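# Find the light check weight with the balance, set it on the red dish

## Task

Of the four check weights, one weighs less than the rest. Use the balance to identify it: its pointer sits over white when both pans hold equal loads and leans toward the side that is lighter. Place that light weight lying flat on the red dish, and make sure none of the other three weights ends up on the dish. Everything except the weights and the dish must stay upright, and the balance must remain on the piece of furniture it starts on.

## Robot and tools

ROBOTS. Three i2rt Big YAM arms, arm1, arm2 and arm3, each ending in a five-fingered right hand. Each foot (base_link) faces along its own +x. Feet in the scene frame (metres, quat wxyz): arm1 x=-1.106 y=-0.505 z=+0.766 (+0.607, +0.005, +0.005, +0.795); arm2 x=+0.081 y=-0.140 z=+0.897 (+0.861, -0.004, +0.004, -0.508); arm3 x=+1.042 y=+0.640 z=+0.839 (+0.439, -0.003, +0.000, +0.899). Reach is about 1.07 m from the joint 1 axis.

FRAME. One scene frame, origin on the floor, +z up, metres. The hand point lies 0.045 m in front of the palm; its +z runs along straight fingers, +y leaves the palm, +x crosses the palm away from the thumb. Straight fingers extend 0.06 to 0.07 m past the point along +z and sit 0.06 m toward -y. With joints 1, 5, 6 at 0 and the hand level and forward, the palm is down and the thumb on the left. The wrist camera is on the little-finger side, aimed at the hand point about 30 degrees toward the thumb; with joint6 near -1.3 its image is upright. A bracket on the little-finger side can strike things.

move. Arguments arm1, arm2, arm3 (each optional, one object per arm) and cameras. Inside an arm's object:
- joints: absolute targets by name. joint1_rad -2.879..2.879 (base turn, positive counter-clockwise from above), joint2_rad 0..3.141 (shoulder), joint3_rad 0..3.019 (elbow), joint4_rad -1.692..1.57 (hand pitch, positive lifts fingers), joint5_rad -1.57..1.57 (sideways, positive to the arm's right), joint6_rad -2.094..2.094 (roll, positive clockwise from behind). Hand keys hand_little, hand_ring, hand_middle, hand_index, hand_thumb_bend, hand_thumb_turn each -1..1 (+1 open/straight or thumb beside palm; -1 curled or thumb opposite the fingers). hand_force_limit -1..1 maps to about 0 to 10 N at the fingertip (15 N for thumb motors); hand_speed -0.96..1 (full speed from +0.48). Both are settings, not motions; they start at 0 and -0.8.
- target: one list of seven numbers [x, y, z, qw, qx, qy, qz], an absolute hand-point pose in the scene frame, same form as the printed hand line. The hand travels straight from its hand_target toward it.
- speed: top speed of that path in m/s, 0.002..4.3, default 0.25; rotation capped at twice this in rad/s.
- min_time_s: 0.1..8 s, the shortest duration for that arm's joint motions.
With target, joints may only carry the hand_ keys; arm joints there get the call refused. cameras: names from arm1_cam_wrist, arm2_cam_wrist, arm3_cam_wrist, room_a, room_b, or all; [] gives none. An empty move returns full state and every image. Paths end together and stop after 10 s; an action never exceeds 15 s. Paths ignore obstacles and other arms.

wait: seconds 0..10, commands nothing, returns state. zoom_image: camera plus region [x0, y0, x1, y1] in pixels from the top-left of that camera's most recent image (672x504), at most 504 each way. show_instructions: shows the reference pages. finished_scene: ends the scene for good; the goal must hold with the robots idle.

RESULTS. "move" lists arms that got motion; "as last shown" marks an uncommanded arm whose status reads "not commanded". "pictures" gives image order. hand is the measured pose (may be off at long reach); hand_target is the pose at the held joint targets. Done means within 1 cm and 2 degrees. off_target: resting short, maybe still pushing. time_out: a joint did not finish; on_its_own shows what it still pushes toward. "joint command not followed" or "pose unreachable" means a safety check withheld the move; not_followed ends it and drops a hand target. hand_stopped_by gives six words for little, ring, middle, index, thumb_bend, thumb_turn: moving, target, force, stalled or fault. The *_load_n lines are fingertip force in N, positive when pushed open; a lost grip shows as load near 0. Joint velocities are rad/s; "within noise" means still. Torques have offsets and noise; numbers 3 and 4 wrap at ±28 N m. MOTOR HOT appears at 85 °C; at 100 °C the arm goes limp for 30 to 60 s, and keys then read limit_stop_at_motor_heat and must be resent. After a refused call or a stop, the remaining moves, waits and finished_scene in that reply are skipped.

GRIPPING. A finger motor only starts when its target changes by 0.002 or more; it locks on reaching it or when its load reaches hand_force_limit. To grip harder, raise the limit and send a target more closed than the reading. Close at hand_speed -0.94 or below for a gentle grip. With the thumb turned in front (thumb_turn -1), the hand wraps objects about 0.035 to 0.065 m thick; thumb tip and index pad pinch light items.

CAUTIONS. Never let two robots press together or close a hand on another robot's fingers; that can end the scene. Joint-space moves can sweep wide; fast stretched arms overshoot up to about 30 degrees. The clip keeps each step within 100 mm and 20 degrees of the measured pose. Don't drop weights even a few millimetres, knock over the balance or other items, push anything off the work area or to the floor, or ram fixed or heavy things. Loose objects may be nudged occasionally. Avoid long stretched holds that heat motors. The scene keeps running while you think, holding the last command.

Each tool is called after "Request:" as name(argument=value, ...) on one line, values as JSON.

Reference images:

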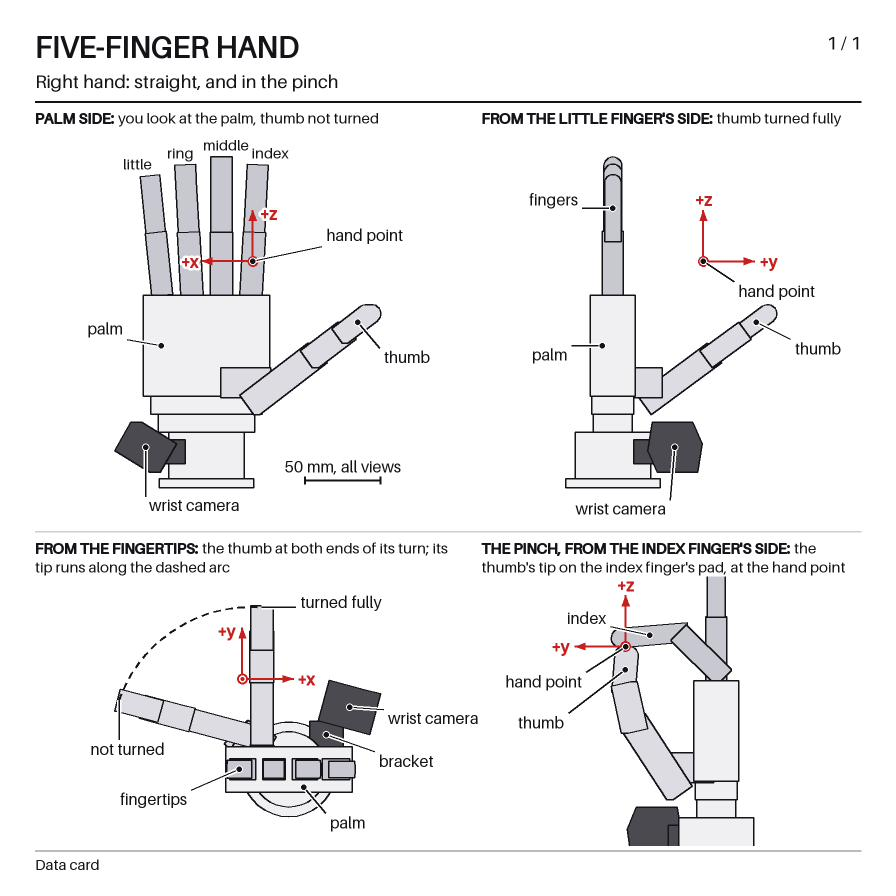

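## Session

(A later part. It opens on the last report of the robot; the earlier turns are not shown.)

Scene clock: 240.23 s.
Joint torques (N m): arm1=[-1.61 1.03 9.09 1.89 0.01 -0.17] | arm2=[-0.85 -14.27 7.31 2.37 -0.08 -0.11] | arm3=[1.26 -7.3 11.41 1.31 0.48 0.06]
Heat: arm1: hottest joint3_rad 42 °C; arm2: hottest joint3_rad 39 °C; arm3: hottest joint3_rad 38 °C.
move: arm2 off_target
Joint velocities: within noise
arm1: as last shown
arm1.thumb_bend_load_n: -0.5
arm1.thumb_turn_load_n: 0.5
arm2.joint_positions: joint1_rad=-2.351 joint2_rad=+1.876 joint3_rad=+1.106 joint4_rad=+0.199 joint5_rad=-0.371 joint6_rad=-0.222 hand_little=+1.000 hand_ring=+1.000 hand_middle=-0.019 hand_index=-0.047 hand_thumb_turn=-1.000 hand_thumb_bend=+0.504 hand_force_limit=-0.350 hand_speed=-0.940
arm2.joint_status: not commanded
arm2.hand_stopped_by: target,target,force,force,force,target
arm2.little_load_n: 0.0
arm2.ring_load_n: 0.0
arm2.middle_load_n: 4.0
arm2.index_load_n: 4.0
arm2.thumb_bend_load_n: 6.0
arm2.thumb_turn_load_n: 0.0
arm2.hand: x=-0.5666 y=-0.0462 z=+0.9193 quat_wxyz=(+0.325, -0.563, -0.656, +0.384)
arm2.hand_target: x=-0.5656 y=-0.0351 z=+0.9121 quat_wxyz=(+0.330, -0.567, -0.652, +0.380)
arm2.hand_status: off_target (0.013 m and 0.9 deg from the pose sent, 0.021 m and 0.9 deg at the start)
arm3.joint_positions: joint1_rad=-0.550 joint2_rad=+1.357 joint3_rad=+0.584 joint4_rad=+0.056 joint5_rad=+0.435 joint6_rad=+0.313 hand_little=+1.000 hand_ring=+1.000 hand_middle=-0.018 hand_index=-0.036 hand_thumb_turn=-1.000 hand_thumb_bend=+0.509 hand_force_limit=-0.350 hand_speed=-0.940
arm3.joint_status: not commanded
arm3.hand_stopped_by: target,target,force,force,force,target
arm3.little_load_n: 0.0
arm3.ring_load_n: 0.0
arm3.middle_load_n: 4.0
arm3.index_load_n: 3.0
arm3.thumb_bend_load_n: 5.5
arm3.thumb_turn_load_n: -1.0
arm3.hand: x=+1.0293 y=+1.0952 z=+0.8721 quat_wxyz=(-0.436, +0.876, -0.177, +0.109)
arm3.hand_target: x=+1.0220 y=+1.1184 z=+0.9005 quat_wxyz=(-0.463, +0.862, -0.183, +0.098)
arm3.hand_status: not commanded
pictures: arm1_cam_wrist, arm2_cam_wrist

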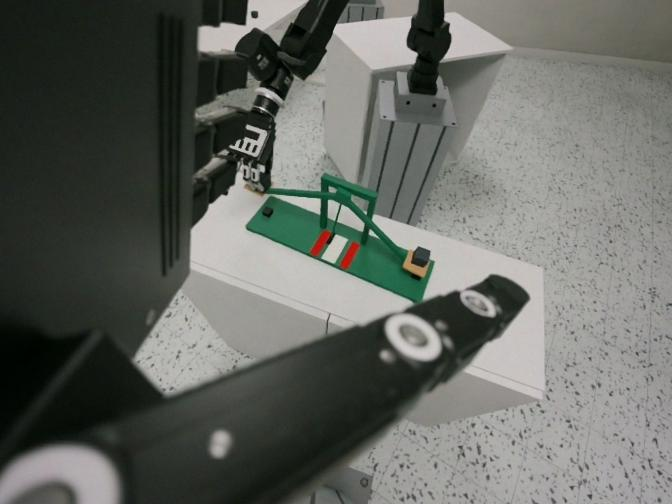

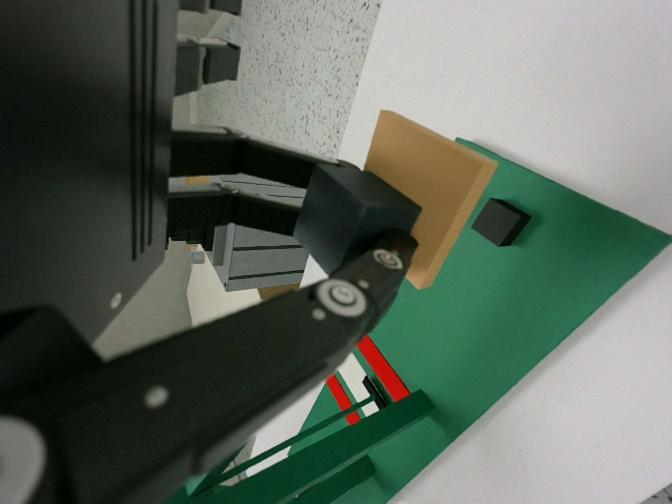

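Request:
move(arm2={"target": [-0.558, -0.016, 0.935, 0.3306, -0.5667, -0.6520, 0.3801], "speed": 0.06})

Request:
move(arm2={"target": [-0.558, -0.018, 0.908, 0.3306, -0.5667, -0.6520, 0.3801], "speed": 0.05}, cameras=["arm2_cam_wrist", "arm1_cam_wrist"])

Request:
zoom_image(camera="arm1_cam_wrist", region=[200, 130, 450, 310])

Request:
zoom_image(camera="arm2_cam_wrist", region=[280, 100, 520, 320])

Scene clock: 242.27 s.
Joint torques (N m): arm1=[-1.55 1.03 9.09 1.88 0.01 -0.17] | arm2=[-1.79 -15.79 8.16 1.18 -0.02 -0.23] | arm3=[1.32 -7.36 11.41 1.29 0.48 0.07]
Heat: arm1: hottest joint3_rad 42 °C; arm2: hottest joint3_rad 38 °C; arm3: hottest joint3_rad 38 °C.
move: arm2 off_target
Joint velocities: within noise
arm1, arm3: as last shown
arm1.thumb_bend_load_n: 0.0
arm1.thumb_turn_load_n: 0.0
arm2.joint_positions: joint1_rad=-2.376 joint2_rad=+1.854 joint3_rad=+1.106 joint4_rad=+0.171 joint5_rad=-0.404 joint6_rad=-0.233 hand_little=+1.000 hand_ring=+1.000 hand_middle=-0.019 hand_index=-0.047 hand_thumb_turn=-1.000 hand_thumb_bend=+0.504 hand_force_limit=-0.350 hand_speed=-0.940
arm2.joint_status: not commanded
arm2.hand_stopped_by: target,target,force,force,force,target
arm2.little_load_n: 0.0
arm2.ring_load_n: 0.0
arm2.middle_load_n: 4.0
arm2.index_load_n: 4.0
arm2.thumb_bend_load_n: 5.5
arm2.thumb_turn_load_n: 0.0
arm2.hand: x=-0.5603 y=-0.0364 z=+0.9296 quat_wxyz=(+0.321, -0.562, -0.656, +0.389)
arm2.hand_target: x=-0.5578 y=-0.0164 z=+0.9347 quat_wxyz=(+0.330, -0.567, -0.652, +0.380)
arm2.hand_status: off_target (0.021 m and 1.6 deg from the pose sent, 0.035 m and 1.0 deg at the start)
arm3.index_load_n: 2.5
pictures: none

Scene clock: 243.43 s.
Joint torques (N m): arm1=[-1.61 1.08 9.09 1.88 0.01 -0.17] | arm2=[-1.55 -14.86 7.41 2.47 0.1 -0.2] | arm3=[1.26 -7.41 11.41 1.28 0.49 0.06]
Heat: arm1: hottest joint3_rad 42 °C; arm2: hottest joint3_rad 38 °C; arm3: hottest joint3_rad 38 °C.
move: arm2 off_target
Joint velocities: within noise
arm1, arm3: as last shown
arm2.joint_positions: joint1_rad=-2.376 joint2_rad=+1.879 joint3_rad=+1.095 joint4_rad=+0.201 joint5_rad=-0.405 joint6_rad=-0.233 hand_little=+1.000 hand_ring=+1.000 hand_middle=-0.019 hand_index=-0.047 hand_thumb_turn=-1.000 hand_thumb_bend=+0.504 hand_force_limit=-0.350 hand_speed=-0.940
arm2.joint_status: not commanded
arm2.hand_stopped_by: target,target,force,force,force,target
arm2.little_load_n: 0.0
arm2.ring_load_n: 0.0
arm2.middle_load_n: 3.5
arm2.index_load_n: 4.0
arm2.thumb_bend_load_n: 6.0
arm2.thumb_turn_load_n: 0.0
arm2.hand: x=-0.5584 y=-0.0372 z=+0.9142 quat_wxyz=(+0.318, -0.563, -0.657, +0.388)
arm2.hand_target: x=-0.5576 y=-0.0183 z=+0.9083 quat_wxyz=(+0.331, -0.567, -0.652, +0.380)
arm2.hand_status: off_target (0.020 m and 1.8 deg from the pose sent, 0.029 m and 1.6 deg at the start)
arm3.ring_load_n: -0.5
pictures: arm1_cam_wrist, arm2_cam_wrist

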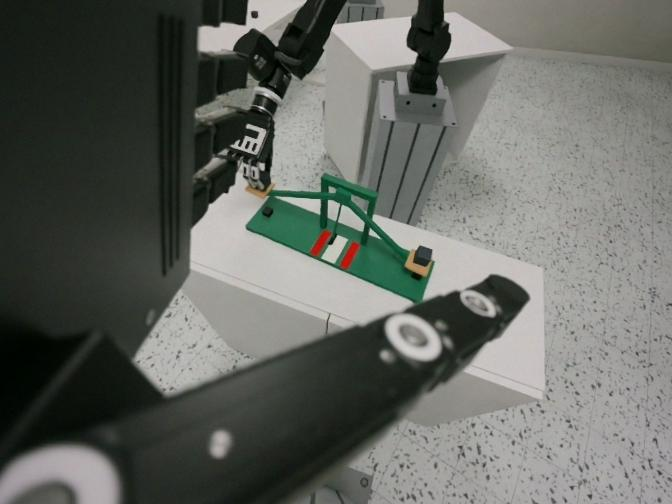

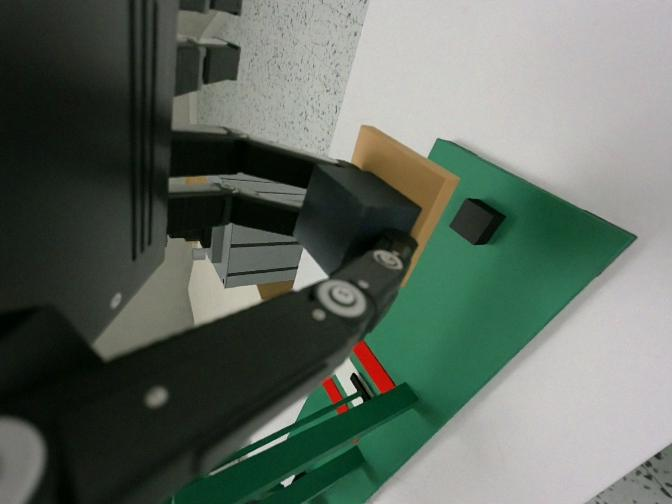

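Scaled by 2.016.

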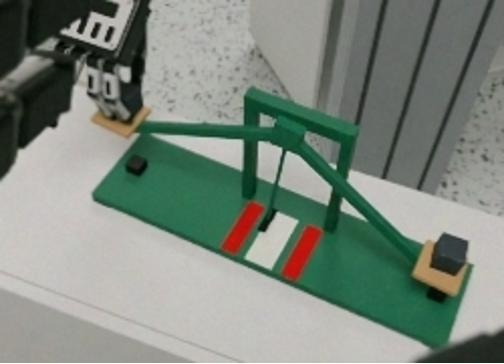

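Scaled by 2.100.

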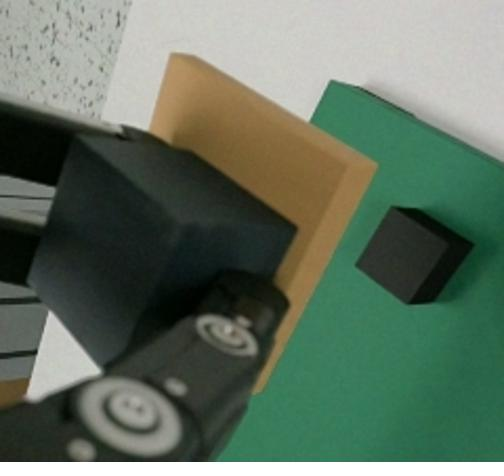

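Request:
move(arm2={"target": [-0.558, -0.015, 0.896, 0.3306, -0.5667, -0.6520, 0.3801], "speed": 0.05}, cameras=["arm2_cam_wrist", "arm1_cam_wrist"])

Request:
zoom_image(camera="arm1_cam_wrist", region=[200, 130, 450, 310])

Request:
zoom_image(camera="arm2_cam_wrist", region=[280, 100, 520, 320])

Scene clock: 244.83 s.
Joint torques (N m): arm1=[-1.61 1.08 9.09 1.89 0.01 -0.17] | arm2=[-2.2 -14.27 7.38 2.69 0.09 -0.23] | arm3=[1.32 -7.36 11.41 1.29 0.48 0.06]
Heat: arm1: hottest joint3_rad 42 °C; arm2: hottest joint3_rad 38 °C; arm3: hottest joint3_rad 39 °C.
move: arm2 off_target
Joint velocities: within noise
arm1, arm3: as last shown
arm2.joint_positions: joint1_rad=-2.376 joint2_rad=+1.900 joint3_rad=+1.091 joint4_rad=+0.224 joint5_rad=-0.409 joint6_rad=-0.233 hand_little=+1.000 hand_ring=+1.000 hand_middle=-0.019 hand_index=-0.047 hand_thumb_turn=-1.000 hand_thumb_bend=+0.504 hand_force_limit=-0.350 hand_speed=-0.940
arm2.joint_status: not commanded
arm2.hand_stopped_by: target,target,force,force,force,target
arm2.little_load_n: 0.0
arm2.ring_load_n: 0.0
arm2.middle_load_n: 3.0
arm2.index_load_n: 4.5
arm2.thumb_bend_load_n: 6.0
arm2.thumb_turn_load_n: 0.0
arm2.hand: x=-0.5581 y=-0.0382 z=+0.9033 quat_wxyz=(+0.316, -0.563, -0.657, +0.389)
arm2.hand_target: x=-0.5573 y=-0.0155 z=+0.8962 quat_wxyz=(+0.330, -0.567, -0.652, +0.380)
arm2.hand_status: off_target (0.024 m and 2.1 deg from the pose sent, 0.029 m and 1.8 deg at the start)
arm3.ring_load_n: 0.0
arm3.middle_load_n: 4.5
pictures: arm1_cam_wrist, arm2_cam_wrist

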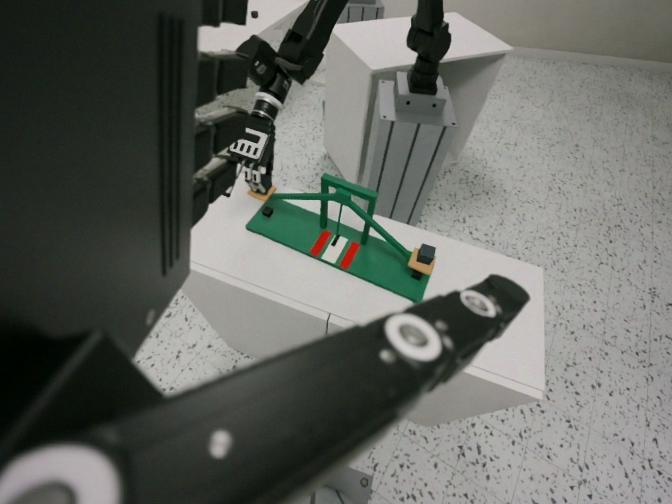

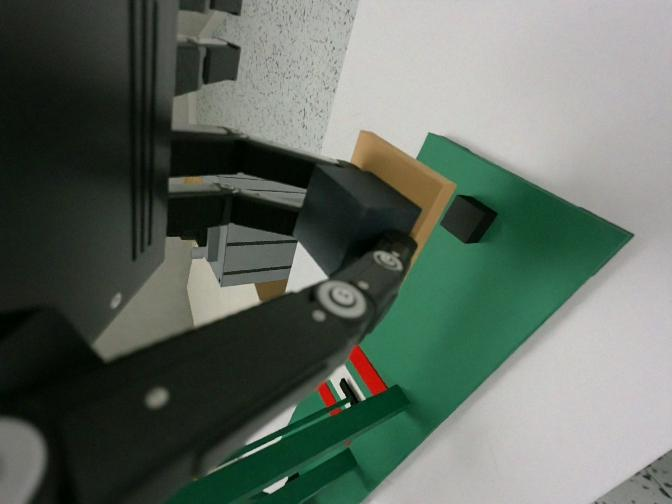

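Scaled by 2.016.

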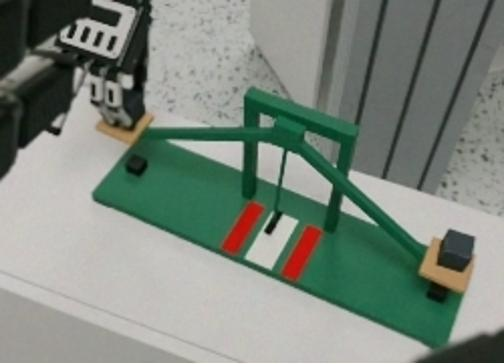

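Scaled by 2.100.

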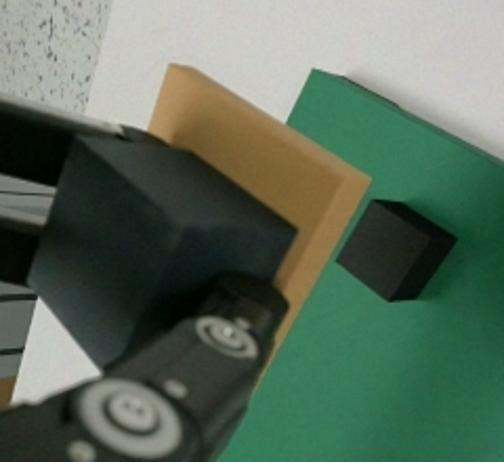

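Request:
move(arm2={"joints": {"hand_speed": -0.93, "hand_index": 0.12, "hand_middle": 0.12, "hand_thumb_bend": 0.6}}, cameras=["arm1_cam_wrist", "arm2_cam_wrist"])

Request:
zoom_image(camera="arm1_cam_wrist", region=[200, 130, 450, 310])

Request:
zoom_image(camera="arm2_cam_wrist", region=[280, 100, 520, 320])

Scene clock: 247.10 s.
Joint torques (N m): arm1=[-1.55 1.08 9.09 1.89 0.01 -0.17] | arm2=[-0.73 -14.51 7.34 2.51 -0.13 -0.13] | arm3=[1.32 -7.41 11.43 1.28 0.48 0.06]
Heat: arm1: hottest joint3_rad 42 °C; arm2: hottest joint3_rad 37 °C; arm3: hottest joint3_rad 39 °C.
move: arm2 done
Joint velocities: within noise
arm1, arm3: as last shown
arm1.thumb_turn_load_n: 0.5
arm2.joint_positions: joint1_rad=-2.394 joint2_rad=+1.900 joint3_rad=+1.091 joint4_rad=+0.226 joint5_rad=-0.404 joint6_rad=-0.244 hand_little=+1.000 hand_ring=+1.000 hand_middle=+0.120 hand_index=+0.120 hand_thumb_turn=-1.000 hand_thumb_bend=+0.600 hand_force_limit=-0.350 hand_speed=-0.930
arm2.joint_status: all done
arm2.hand_stopped_by: target,target,target,target,target,target
arm2.little_load_n: 0.0
arm2.ring_load_n: 0.0
arm2.middle_load_n: 0.0
arm2.index_load_n: 0.0
arm2.thumb_bend_load_n: 0.0
arm2.thumb_turn_load_n: 0.0
arm2.hand: x=-0.5567 y=-0.0254 z=+0.9031 quat_wxyz=(+0.324, -0.566, -0.655, +0.383)
arm2.hand_target: x=-0.5573 y=-0.0152 z=+0.8963 quat_wxyz=(+0.330, -0.567, -0.652, +0.380)
arm2.hand_status: not commanded
arm3.middle_load_n: 4.0

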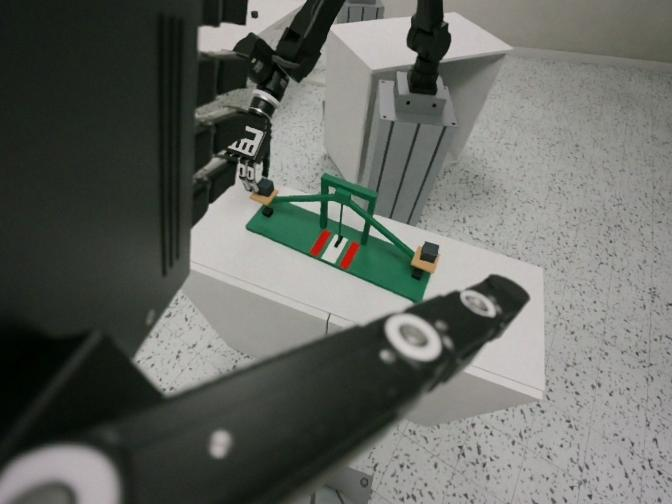

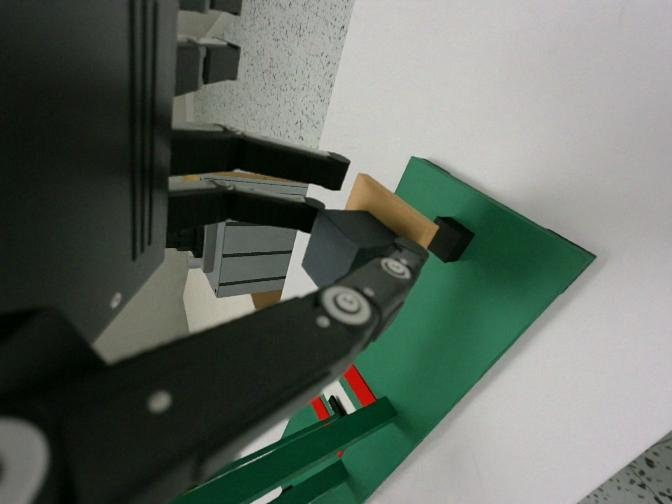

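Scaled by 2.016.

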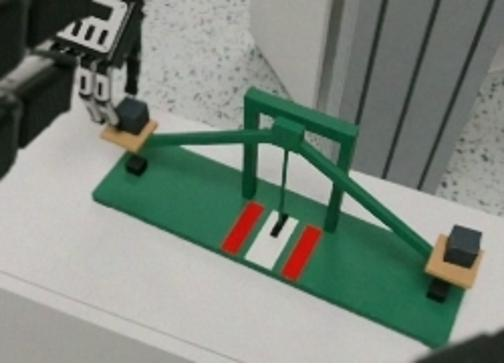

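Scaled by 2.100.

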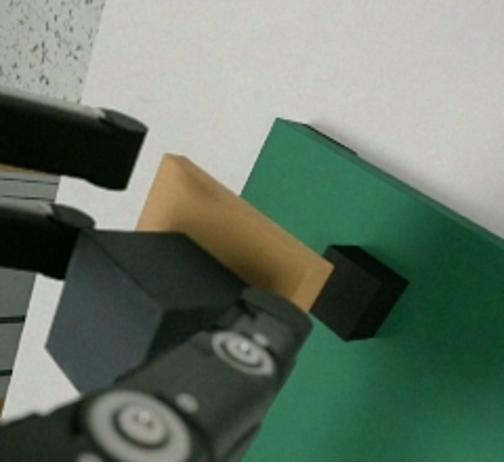

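Request:
move(arm2={"joints": {"hand_speed": -0.88, "hand_index": 0.35, "hand_middle": 0.35, "hand_thumb_bend": 0.78}}, cameras=["arm1_cam_wrist", "arm2_cam_wrist"])

Request:
zoom_image(camera="arm1_cam_wrist", region=[200, 130, 450, 310])

Request:
zoom_image(camera="arm2_cam_wrist", region=[280, 100, 520, 320])

Scene clock: 249.00 s.
Joint torques (N m): arm1=[-1.61 1.08 9.09 1.89 0.01 -0.17] | arm2=[-0.85 -14.04 7.45 2.56 -0.13 -0.13] | arm3=[1.26 -7.36 11.4 1.28 0.49 0.06]
Heat: arm1: hottest joint3_rad 42 °C; arm2: hottest joint3_rad 37 °C; arm3: hottest joint3_rad 39 °C.
move: arm2 done
Joint velocities: within noise
arm1.joint_positions: joint1_rad=-1.192 joint2_rad=+0.646 joint3_rad=+1.391 joint4_rad=-1.155 joint5_rad=+0.081 joint6_rad=-1.344 hand_little=+1.000 hand_ring=+1.000 hand_middle=+1.000 hand_index=+1.000 hand_thumb_turn=-1.000 hand_thumb_bend=+1.000 hand_force_limit=+0.000 hand_speed=-0.800
arm1.joint_status: not commanded
arm1.hand_stopped_by: target,target,target,target,target,target
arm1.little_load_n: 0.0
arm1.ring_load_n: 0.0
arm1.middle_load_n: 0.0
arm1.index_load_n: 0.0
arm1.thumb_bend_load_n: 0.0
arm1.thumb_turn_load_n: 0.5
arm1.hand: x=-0.8469 y=-0.3990 z=+1.2897 quat_wxyz=(-0.201, +0.825, +0.151, +0.506)
arm1.hand_target: x=-0.8473 y=-0.4019 z=+1.2979 quat_wxyz=(-0.202, +0.821, +0.146, +0.513)
arm1.hand_status: not commanded
arm2.joint_positions: joint1_rad=-2.394 joint2_rad=+1.900 joint3_rad=+1.091 joint4_rad=+0.226 joint5_rad=-0.404 joint6_rad=-0.244 hand_little=+1.000 hand_ring=+1.000 hand_middle=+0.350 hand_index=+0.350 hand_thumb_turn=-1.000 hand_thumb_bend=+0.780 hand_force_limit=-0.350 hand_speed=-0.880
arm2.joint_status: all done
arm2.hand_stopped_by: target,target,target,target,target,target
arm2.little_load_n: 0.0
arm2.ring_load_n: 0.0
arm2.middle_load_n: 0.0
arm2.index_load_n: 0.0
arm2.thumb_bend_load_n: 0.0
arm2.thumb_turn_load_n: 0.0
arm2.hand: x=-0.5567 y=-0.0254 z=+0.9031 quat_wxyz=(+0.324, -0.566, -0.655, +0.383)
arm2.hand_target: x=-0.5573 y=-0.0153 z=+0.8963 quat_wxyz=(+0.330, -0.567, -0.652, +0.380)
arm2.hand_status: not commanded
arm3: as last shown

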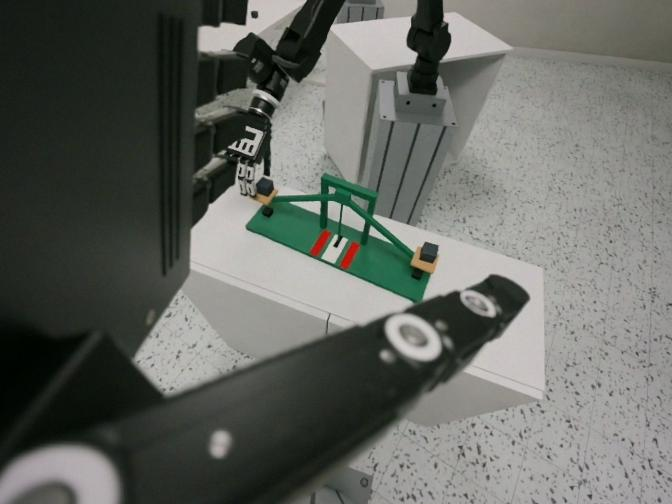

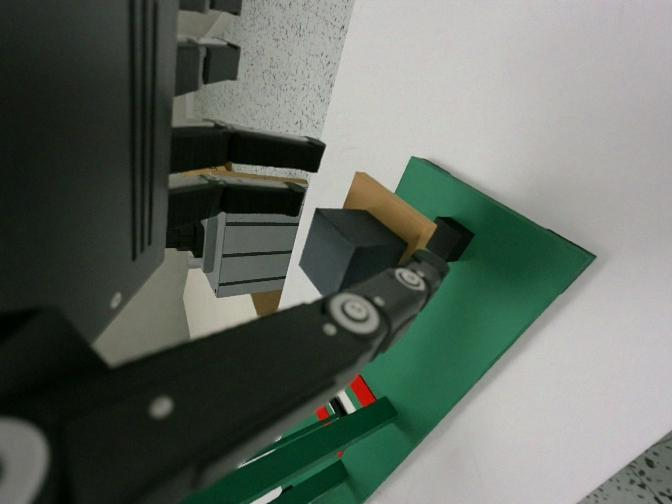

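Scaled by 2.016.

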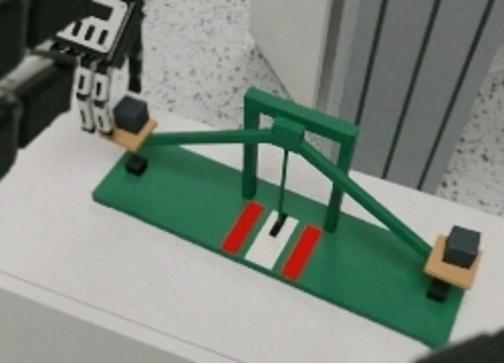

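Scaled by 2.100.

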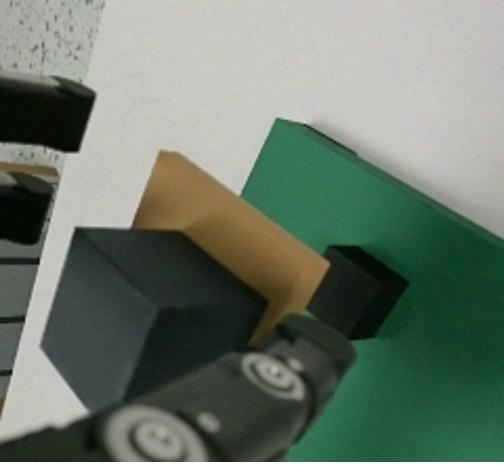

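Request:
move(arm2={"target": [-0.560, -0.020, 1.02, 0.3306, -0.5667, -0.6520, 0.3801], "speed": 0.12}, arm3={"target": [1.02, 1.06, 1.07, 0.4630, -0.8617, 0.1832, -0.0984], "speed": 0.2}, cameras=["arm1_cam_wrist", "arm2_cam_wrist"])

Request:
zoom_image(camera="arm1_cam_wrist", region=[200, 130, 450, 310])

Request:
zoom_image(camera="arm1_cam_wrist", region=[300, 210, 380, 280])

Scene clock: 251.13 s.
Joint torques (N m): arm1=[-1.61 1.08 9.09 1.89 0.01 -0.17] | arm2=[-0.09 -14.56 11.62 1.14 -0.11 -0.07] | arm3=[1.38 -3.72 14.43 1.28 0.5 0.06]
Heat: arm1: hottest joint3_rad 42 °C; arm2: hottest joint3_rad 37 °C; arm3: hottest joint3_rad 39 °C.
move: arm2 off_target; arm3 off_target
Joint velocities: within noise
arm1: as last shown
arm2.joint_positions: joint1_rad=-2.394 joint2_rad=+1.714 joint3_rad=+1.158 joint4_rad=-0.041 joint5_rad=-0.395 joint6_rad=-0.244 hand_little=+1.000 hand_ring=+1.000 hand_middle=+0.350 hand_index=+0.350 hand_thumb_turn=-1.000 hand_thumb_bend=+0.780 hand_force_limit=-0.350 hand_speed=-0.880
arm2.joint_status: not commanded
arm2.hand_stopped_by: target,target,target,target,target,target
arm2.little_load_n: 0.0
arm2.ring_load_n: 0.0
arm2.middle_load_n: 0.0
arm2.index_load_n: 0.0
arm2.thumb_bend_load_n: 0.0
arm2.thumb_turn_load_n: 0.0
arm2.hand: x=-0.5491 y=-0.0257 z=+1.0041 quat_wxyz=(+0.321, -0.571, -0.655, +0.378)
arm2.hand_target: x=-0.5594 y=-0.0200 z=+1.0203 quat_wxyz=(+0.331, -0.567, -0.652, +0.380)
arm2.hand_status: off_target (0.020 m and 1.3 deg from the pose sent, 0.117 m and 0.9 deg at the start)
arm3.joint_positions: joint1_rad=-0.521 joint2_rad=+0.944 joint3_rad=+0.774 joint4_rad=-0.556 joint5_rad=+0.458 joint6_rad=+0.332 hand_little=+1.000 hand_ring=+1.000 hand_middle=-0.018 hand_index=-0.036 hand_thumb_turn=-1.000 hand_thumb_bend=+0.509 hand_force_limit=-0.350 hand_speed=-0.940
arm3.joint_status: not commanded
arm3.hand_stopped_by: target,target,force,force,force,target
arm3.little_load_n: 0.0
arm3.ring_load_n: 0.0
arm3.middle_load_n: 4.0
arm3.index_load_n: 2.5
arm3.thumb_bend_load_n: 5.5
arm3.thumb_turn_load_n: -1.0
arm3.hand: x=+1.0261 y=+1.0445 z=+1.0364 quat_wxyz=(-0.436, +0.875, -0.176, +0.110)
arm3.hand_target: x=+1.0202 y=+1.0584 z=+1.0699 quat_wxyz=(-0.463, +0.862, -0.183, +0.098)
arm3.hand_status: off_target (0.038 m and 3.8 deg from the pose sent, 0.201 m and 3.8 deg at the start)

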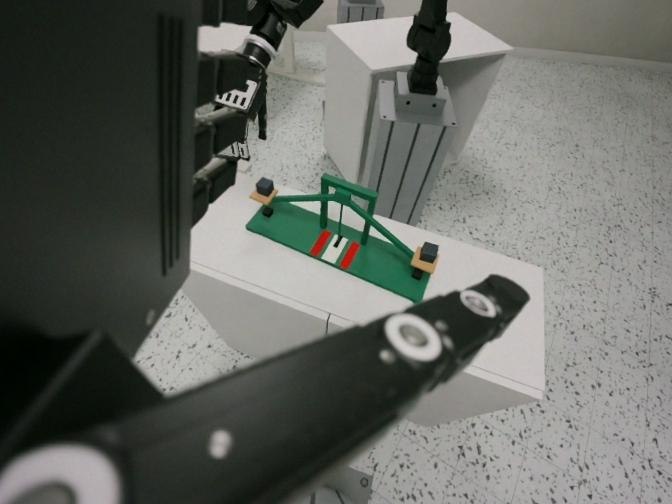

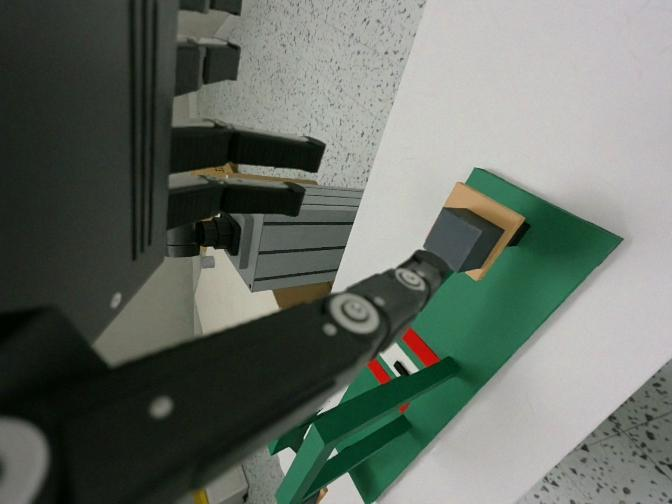

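Scaled by 2.016.

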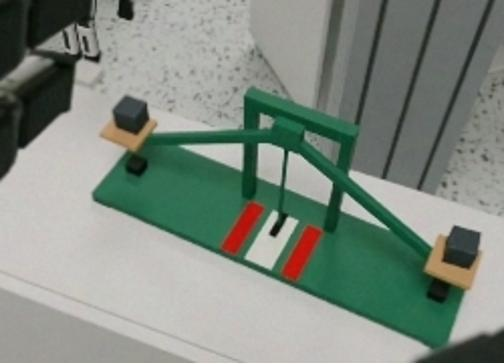

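Scaled by 6.300.

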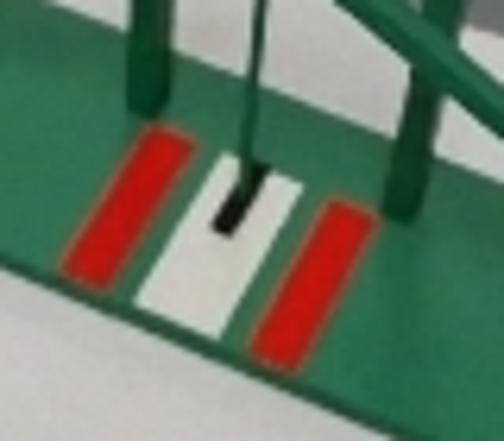

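Request:
move(arm2={"target": [-0.30, -0.14, 1.16, 0.3306, -0.5667, -0.6520, 0.3801], "speed": 0.25}, arm3={"joints": {"joint1_rad": 1.6, "joint5_rad": 0.0, "joint6_rad": 0.0}, "min_time_s": 4}, arm1={"target": [-0.58, -0.45, 1.08, 0.3780, -0.7036, 0.5302, -0.2849], "speed": 0.2, "joints": {"hand_index": 0.25, "hand_middle": 0.25, "hand_thumb_bend": 0.65}}, cameras=["arm1_cam_wrist", "arm2_cam_wrist"])

Scene clock: 257.03 s.
Joint torques (N m): arm1=[-1.67 -10.23 11.74 2.17 -0.23 -0.01] | arm2=[1.32 -2.78 10.25 1.2 -0.04 -0.02] | arm3=[0.62 -3.78 14.49 1.31 -0.06 -0.09]
Heat: arm1: hottest joint3_rad 42 °C; arm2: hottest joint3_rad 37 °C; arm3: hottest joint3_rad 40 °C.
move: arm1 off_target; arm2 done; arm3 done
Joint velocities: within noise
arm1.joint_positions: joint1_rad=-1.854 joint2_rad=+1.230 joint3_rad=+1.230 joint4_rad=-0.630 joint5_rad=-0.252 joint6_rad=-0.186 hand_little=+1.000 hand_ring=+1.000 hand_middle=+0.250 hand_index=+0.250 hand_thumb_turn=-1.000 hand_thumb_bend=+0.650 hand_force_limit=+0.000 hand_speed=-0.800
arm1.joint_status: all done
arm1.hand_stopped_by: target,target,target,target,target,target
arm1.little_load_n: 0.0
arm1.ring_load_n: 0.0
arm1.middle_load_n: 0.0
arm1.index_load_n: 0.0
arm1.thumb_bend_load_n: 0.0
arm1.thumb_turn_load_n: 0.0
arm1.hand: x=-0.5905 y=-0.4470 z=+1.0657 quat_wxyz=(-0.367, +0.714, -0.529, +0.274)
arm1.hand_target: x=-0.5806 y=-0.4501 z=+1.0800 quat_wxyz=(-0.378, +0.704, -0.530, +0.285)
arm1.hand_status: off_target (0.018 m and 2.2 deg from the pose sent, 0.343 m and 87.8 deg at the start)
arm2.joint_positions: joint1_rad=-2.283 joint2_rad=+0.814 joint3_rad=+0.800 joint4_rad=-0.522 joint5_rad=-0.286 joint6_rad=-0.179 hand_little=+1.000 hand_ring=+1.000 hand_middle=+0.350 hand_index=+0.350 hand_thumb_turn=-1.000 hand_thumb_bend=+0.780 hand_force_limit=-0.350 hand_speed=-0.880
arm2.joint_status: not commanded
arm2.hand_stopped_by: target,target,target,target,target,target
arm2.little_load_n: 0.0
arm2.ring_load_n: -0.5
arm2.middle_load_n: 0.0
arm2.index_load_n: 0.0
arm2.thumb_bend_load_n: 0.0
arm2.thumb_turn_load_n: 0.0
arm2.hand: x=-0.3025 y=-0.1333 z=+1.1624 quat_wxyz=(+0.339, -0.566, -0.648, +0.380)
arm2.hand_target: x=-0.3000 y=-0.1399 z=+1.1600 quat_wxyz=(+0.331, -0.567, -0.652, +0.380)
arm2.hand_status: done (0.008 m and 1.1 deg from the pose sent, 0.315 m and 1.3 deg at the start)
arm3.joint_positions: joint1_rad=+1.598 joint2_rad=+0.944 joint3_rad=+0.774 joint4_rad=-0.556 joint5_rad=+0.001 joint6_rad=+0.006 hand_little=+1.000 hand_ring=+1.000 hand_middle=-0.018 hand_index=-0.036 hand_thumb_turn=-1.000 hand_thumb_bend=+0.509 hand_force_limit=-0.350 hand_speed=-0.940
arm3.joint_status: all done
arm3.hand_stopped_by: target,target,force,force,force,target
arm3.little_load_n: 0.0
arm3.ring_load_n: -0.5
arm3.middle_load_n: 4.5
arm3.index_load_n: 2.5
arm3.thumb_bend_load_n: 5.5
arm3.thumb_turn_load_n: -1.0
arm3.hand: x=+0.7574 y=+0.3675 z=+1.0276 quat_wxyz=(-0.172, +0.393, +0.824, -0.371)
arm3.hand_target: x=+0.7469 y=+0.3581 z=+1.0599 quat_wxyz=(-0.184, +0.384, +0.814, -0.396)
arm3.hand_status: not commanded

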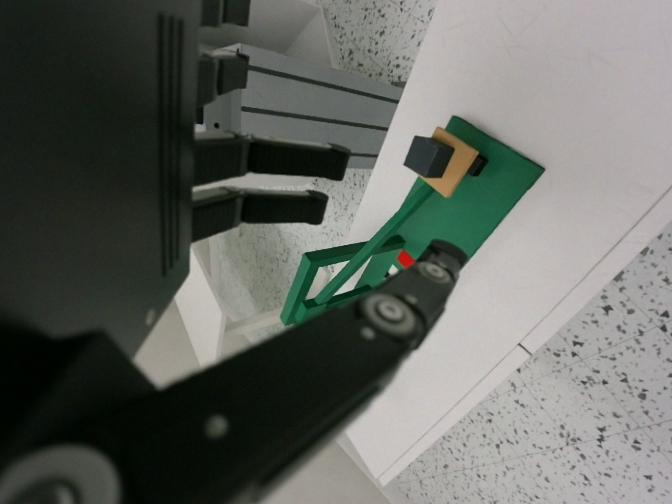

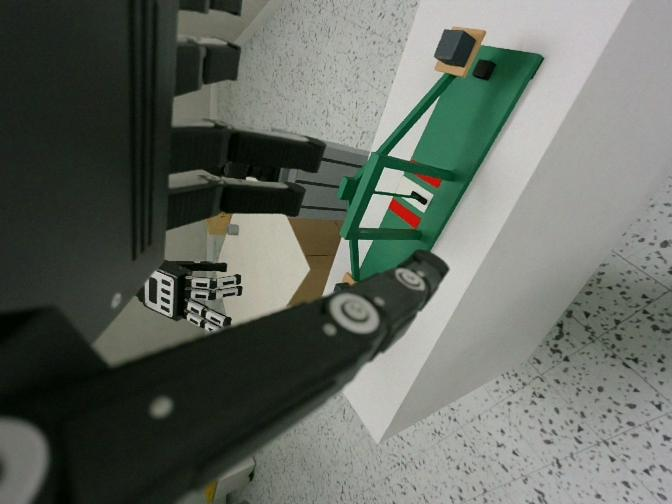

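Request:
move(arm1={"target": [-0.497, -0.418, 0.965, 0.3780, -0.7036, 0.5302, -0.2849], "speed": 0.12}, arm2={"joints": {"joint1_rad": 1.65, "joint5_rad": -0.085, "joint6_rad": -0.065, "hand_index": 0.25, "hand_middle": 0.25, "hand_thumb_bend": 0.65}, "min_time_s": 5.5}, arm3={"target": [0.604, 0.241, 0.875, 0.2097, -0.3669, -0.7868, 0.4497], "speed": 0.15}, cameras=["arm1_cam_wrist", "arm3_cam_wrist"])

Scene clock: 264.63 s.
Joint torques (N m): arm1=[0.03 -13.63 9.09 2.22 -0.01 -0.02] | arm2=[0.73 -3.08 10.24 1.25 0.04 -0.02] | arm3=[0.32 -10.17 11.15 2.44 -0.18 -0.1]
Heat: arm1: hottest joint3_rad 43 °C; arm2: hottest joint3_rad 38 °C; arm3: hottest joint3_rad 41 °C.
move: arm1 done; arm2 done; arm3 off_target
Joint velocities: within noise
arm1.joint_positions: joint1_rad=-1.801 joint2_rad=+1.485 joint3_rad=+1.212 joint4_rad=-0.311 joint5_rad=-0.198 joint6_rad=-0.145 hand_little=+1.000 hand_ring=+1.000 hand_middle=+0.250 hand_index=+0.250 hand_thumb_turn=-1.000 hand_thumb_bend=+0.650 hand_force_limit=+0.000 hand_speed=-0.800
arm1.joint_status: not commanded
arm1.hand_stopped_by: target,target,target,target,target,target
arm1.little_load_n: 0.0
arm1.ring_load_n: 0.0
arm1.middle_load_n: 0.0
arm1.index_load_n: 0.0
arm1.thumb_bend_load_n: 0.0
arm1.thumb_turn_load_n: 0.0
arm1.hand: x=-0.4993 y=-0.4243 z=+0.9725 quat_wxyz=(-0.376, +0.705, -0.527, +0.289)
arm1.hand_target: x=-0.4972 y=-0.4180 z=+0.9650 quat_wxyz=(-0.378, +0.704, -0.530, +0.285)
arm1.hand_status: done (0.010 m and 0.6 deg from the pose sent, 0.140 m and 2.2 deg at the start)
arm2.joint_positions: joint1_rad=+1.639 joint2_rad=+0.814 joint3_rad=+0.800 joint4_rad=-0.522 joint5_rad=-0.087 joint6_rad=-0.072 hand_little=+1.000 hand_ring=+1.000 hand_middle=+0.250 hand_index=+0.250 hand_thumb_turn=-1.000 hand_thumb_bend=+0.650 hand_force_limit=-0.350 hand_speed=-0.880
arm2.joint_status: all done
arm2.hand_stopped_by: target,target,target,target,target,target
arm2.little_load_n: 0.0
arm2.ring_load_n: 0.0
arm2.middle_load_n: 0.0
arm2.index_load_n: 0.0
arm2.thumb_bend_load_n: 0.0
arm2.thumb_turn_load_n: 0.0
arm2.hand: x=+0.3874 y=+0.1080 z=+1.1514 quat_wxyz=(-0.442, +0.788, -0.370, +0.215)
arm2.hand_target: x=+0.3825 y=+0.1097 z=+1.1489 quat_wxyz=(-0.438, +0.792, -0.371, +0.209)
arm2.hand_status: not commanded
arm3.joint_positions: joint1_rad=+1.598 joint2_rad=+1.661 joint3_rad=+0.808 joint4_rad=+0.251 joint5_rad=-0.002 joint6_rad=-0.004 hand_little=+1.000 hand_ring=+1.000 hand_middle=-0.018 hand_index=-0.036 hand_thumb_turn=-1.000 hand_thumb_bend=+0.509 hand_force_limit=-0.350 hand_speed=-0.940
arm3.joint_status: not commanded
arm3.hand_stopped_by: target,target,force,force,force,target
arm3.little_load_n: 0.0
arm3.ring_load_n: 0.0
arm3.middle_load_n: 4.0
arm3.index_load_n: 2.5
arm3.thumb_bend_load_n: 5.5
arm3.thumb_turn_load_n: -1.0
arm3.hand: x=+0.6277 y=+0.2594 z=+0.8493 quat_wxyz=(-0.196, +0.377, +0.802, -0.421)
arm3.hand_target: x=+0.6056 y=+0.2425 z=+0.8761 quat_wxyz=(-0.210, +0.367, +0.787, -0.450)
arm3.hand_status: off_target (0.040 m and 4.2 deg from the pose sent, 0.251 m and 11.2 deg at the start)

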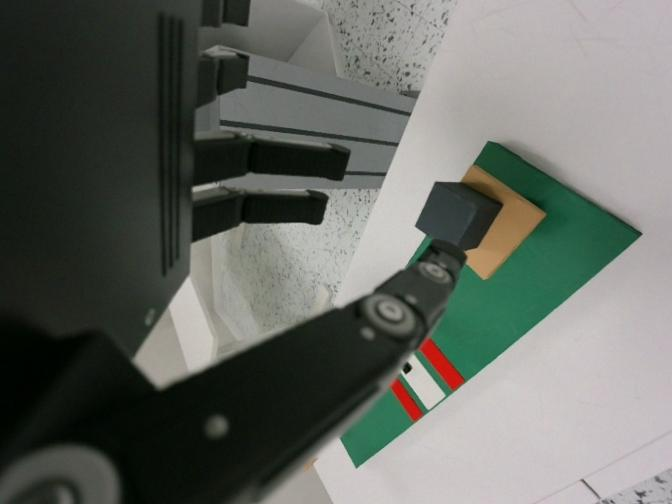

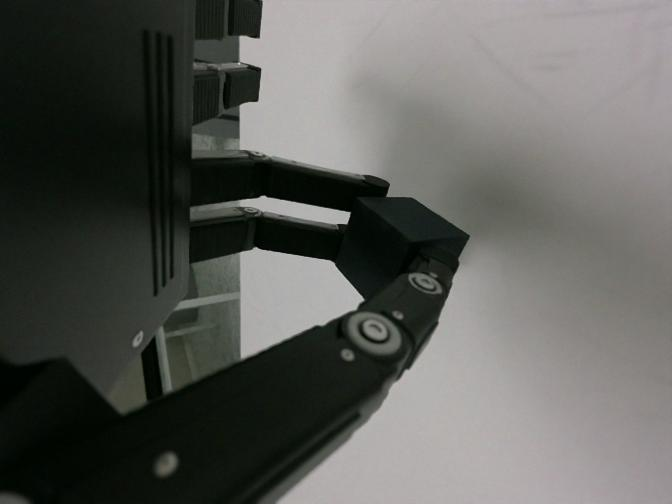

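Request:
move(arm1={"target": [-0.5005, -0.410, 0.898, 0.3780, -0.7036, 0.5302, -0.2849], "speed": 0.08}, arm3={"target": [0.610, 0.245, 0.828, 0.2060, -0.3690, -0.7920, 0.4410], "speed": 0.06}, cameras=["arm1_cam_wrist", "arm3_cam_wrist"])

Scene clock: 266.80 s.
Joint torques (N m): arm1=[0.09 -13.74 8.43 2.24 0 -0.02] | arm2=[0.97 -2.96 10.22 1.28 0.04 -0.03] | arm3=[0.5 -10.23 8.25 2.45 -0.12 -0.09]
Heat: arm1: hottest joint3_rad 43 °C; arm2: hottest joint3_rad 38 °C; arm3: hottest joint3_rad 41 °C.
move: arm1 off_target; arm3 off_target
Joint velocities: within noise
arm1.joint_positions: joint1_rad=-1.785 joint2_rad=+1.543 joint3_rad=+1.095 joint4_rad=-0.129 joint5_rad=-0.184 joint6_rad=-0.136 hand_little=+1.000 hand_ring=+1.000 hand_middle=+0.250 hand_index=+0.250 hand_thumb_turn=-1.000 hand_thumb_bend=+0.650 hand_force_limit=+0.000 hand_speed=-0.800
arm1.joint_status: not commanded
arm1.hand_stopped_by: target,target,target,target,target,target
arm1.little_load_n: 0.0
arm1.ring_load_n: 0.0
arm1.middle_load_n: 0.0
arm1.index_load_n: 0.0
arm1.thumb_bend_load_n: 0.0
arm1.thumb_turn_load_n: 0.0
arm1.hand: x=-0.5010 y=-0.4167 z=+0.9078 quat_wxyz=(-0.377, +0.704, -0.527, +0.291)
arm1.hand_target: x=-0.5008 y=-0.4101 z=+0.8982 quat_wxyz=(-0.378, +0.704, -0.530, +0.285)
arm1.hand_status: off_target (0.012 m and 0.8 deg from the pose sent, 0.076 m and 0.7 deg at the start)
arm2: as last shown
arm3.joint_positions: joint1_rad=+1.598 joint2_rad=+1.753 joint3_rad=+0.808 joint4_rad=+0.357 joint5_rad=-0.002 joint6_rad=-0.004 hand_little=+1.000 hand_ring=+1.000 hand_middle=-0.018 hand_index=-0.036 hand_thumb_turn=-1.000 hand_thumb_bend=+0.510 hand_force_limit=-0.350 hand_speed=-0.940
arm3.joint_status: not commanded
arm3.hand_stopped_by: target,target,force,force,force,target
arm3.little_load_n: 0.0
arm3.ring_load_n: 0.0
arm3.middle_load_n: 4.5
arm3.index_load_n: 2.5
arm3.thumb_bend_load_n: 5.5
arm3.thumb_turn_load_n: -1.0
arm3.hand: x=+0.6209 y=+0.2536 z=+0.8191 quat_wxyz=(-0.199, +0.375, +0.799, -0.426)
arm3.hand_target: x=+0.6104 y=+0.2454 z=+0.8282 quat_wxyz=(-0.206, +0.369, +0.792, -0.441)
arm3.hand_status: off_target (0.017 m and 2.2 deg from the pose sent, 0.031 m and 2.9 deg at the start)

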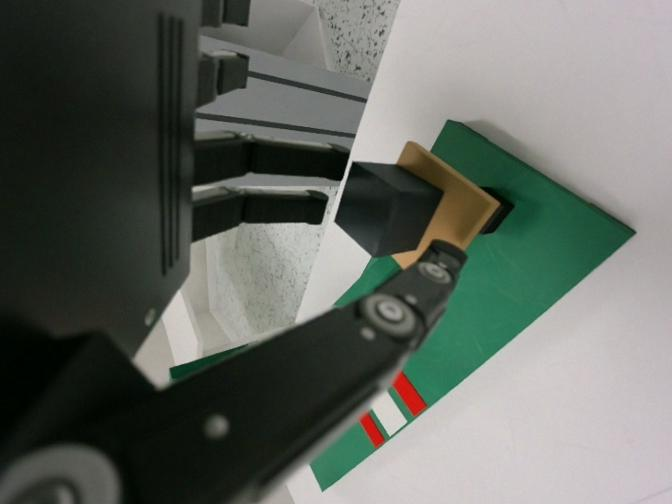

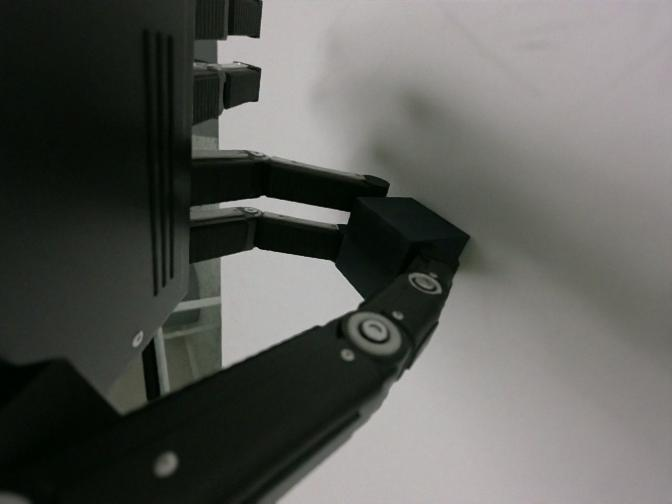

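Request:
move(arm1={"target": [-0.497, -0.411, 0.877, 0.3780, -0.7036, 0.5302, -0.2849], "speed": 0.06}, arm3={"target": [0.608, 0.242, 0.816, 0.2040, -0.3702, -0.7940, 0.4375], "speed": 0.04}, cameras=["arm1_cam_wrist", "arm3_cam_wrist"])

Request:
zoom_image(camera="arm1_cam_wrist", region=[260, 100, 500, 300])

Request:
zoom_image(camera="arm3_cam_wrist", region=[300, 160, 520, 320])

Scene clock: 268.77 s.
Joint torques (N m): arm1=[-0.15 -14.1 8.21 2.24 -0.08 -0.03] | arm2=[0.79 -3.19 10.25 1.18 0.04 -0.02] | arm3=[0.62 -8.64 9.07 2 -0.08 -0.08]
Heat: arm1: hottest joint3_rad 43 °C; arm2: hottest joint3_rad 38 °C; arm3: hottest joint3_rad 40 °C.
move: arm1 off_target; arm3 off_target
Joint velocities: within noise
arm1.joint_positions: joint1_rad=-1.785 joint2_rad=+1.580 joint3_rad=+1.076 joint4_rad=-0.074 joint5_rad=-0.184 joint6_rad=-0.136 hand_little=+1.000 hand_ring=+1.000 hand_middle=+0.250 hand_index=+0.250 hand_thumb_turn=-1.000 hand_thumb_bend=+0.650 hand_force_limit=+0.000 hand_speed=-0.800
arm1.joint_status: not commanded
arm1.hand_stopped_by: target,target,target,target,target,target
arm1.little_load_n: 0.0
arm1.ring_load_n: 0.0
arm1.middle_load_n: 0.0
arm1.index_load_n: 0.0
arm1.thumb_bend_load_n: 0.0
arm1.thumb_turn_load_n: 0.0
arm1.hand: x=-0.4973 y=-0.4166 z=+0.8864 quat_wxyz=(-0.376, +0.704, -0.527, +0.290)
arm1.hand_target: x=-0.4973 y=-0.4111 z=+0.8771 quat_wxyz=(-0.378, +0.704, -0.530, +0.285)
arm1.hand_status: off_target (0.011 m and 0.7 deg from the pose sent, 0.031 m and 0.8 deg at the start)
arm2: as last shown
arm2.ring_load_n: 0.5
arm3.joint_positions: joint1_rad=+1.598 joint2_rad=+1.765 joint3_rad=+0.808 joint4_rad=+0.383 joint5_rad=-0.002 joint6_rad=-0.004 hand_little=+1.000 hand_ring=+1.000 hand_middle=-0.018 hand_index=-0.036 hand_thumb_turn=-1.000 hand_thumb_bend=+0.510 hand_force_limit=-0.350 hand_speed=-0.940
arm3.joint_status: not commanded
arm3.hand_stopped_by: target,target,force,force,force,target
arm3.little_load_n: 0.0
arm3.ring_load_n: 0.0
arm3.middle_load_n: 4.0
arm3.index_load_n: 2.5
arm3.thumb_bend_load_n: 5.0
arm3.thumb_turn_load_n: -1.5
arm3.hand: x=+0.6183 y=+0.2515 z=+0.8176 quat_wxyz=(-0.202, +0.374, +0.796, -0.432)
arm3.hand_target: x=+0.6084 y=+0.2424 z=+0.8163 quat_wxyz=(-0.204, +0.370, +0.794, -0.437)
arm3.hand_status: off_target (0.014 m and 0.8 deg from the pose sent, 0.018 m and 1.6 deg at the start)

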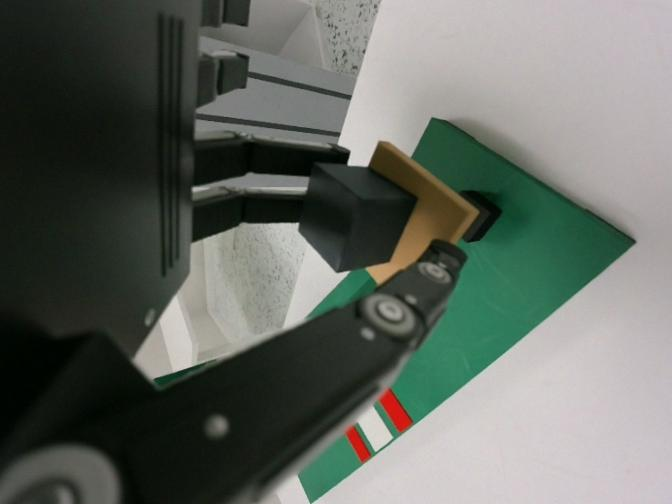

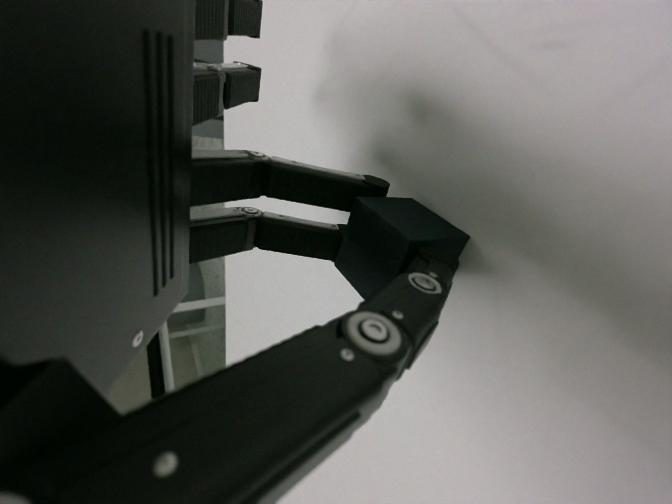

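Scaled by 2.100.

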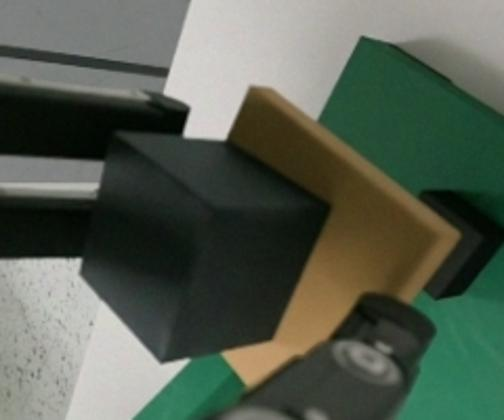

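Scaled by 2.291.

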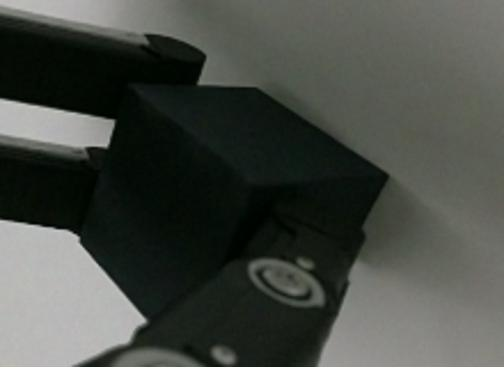

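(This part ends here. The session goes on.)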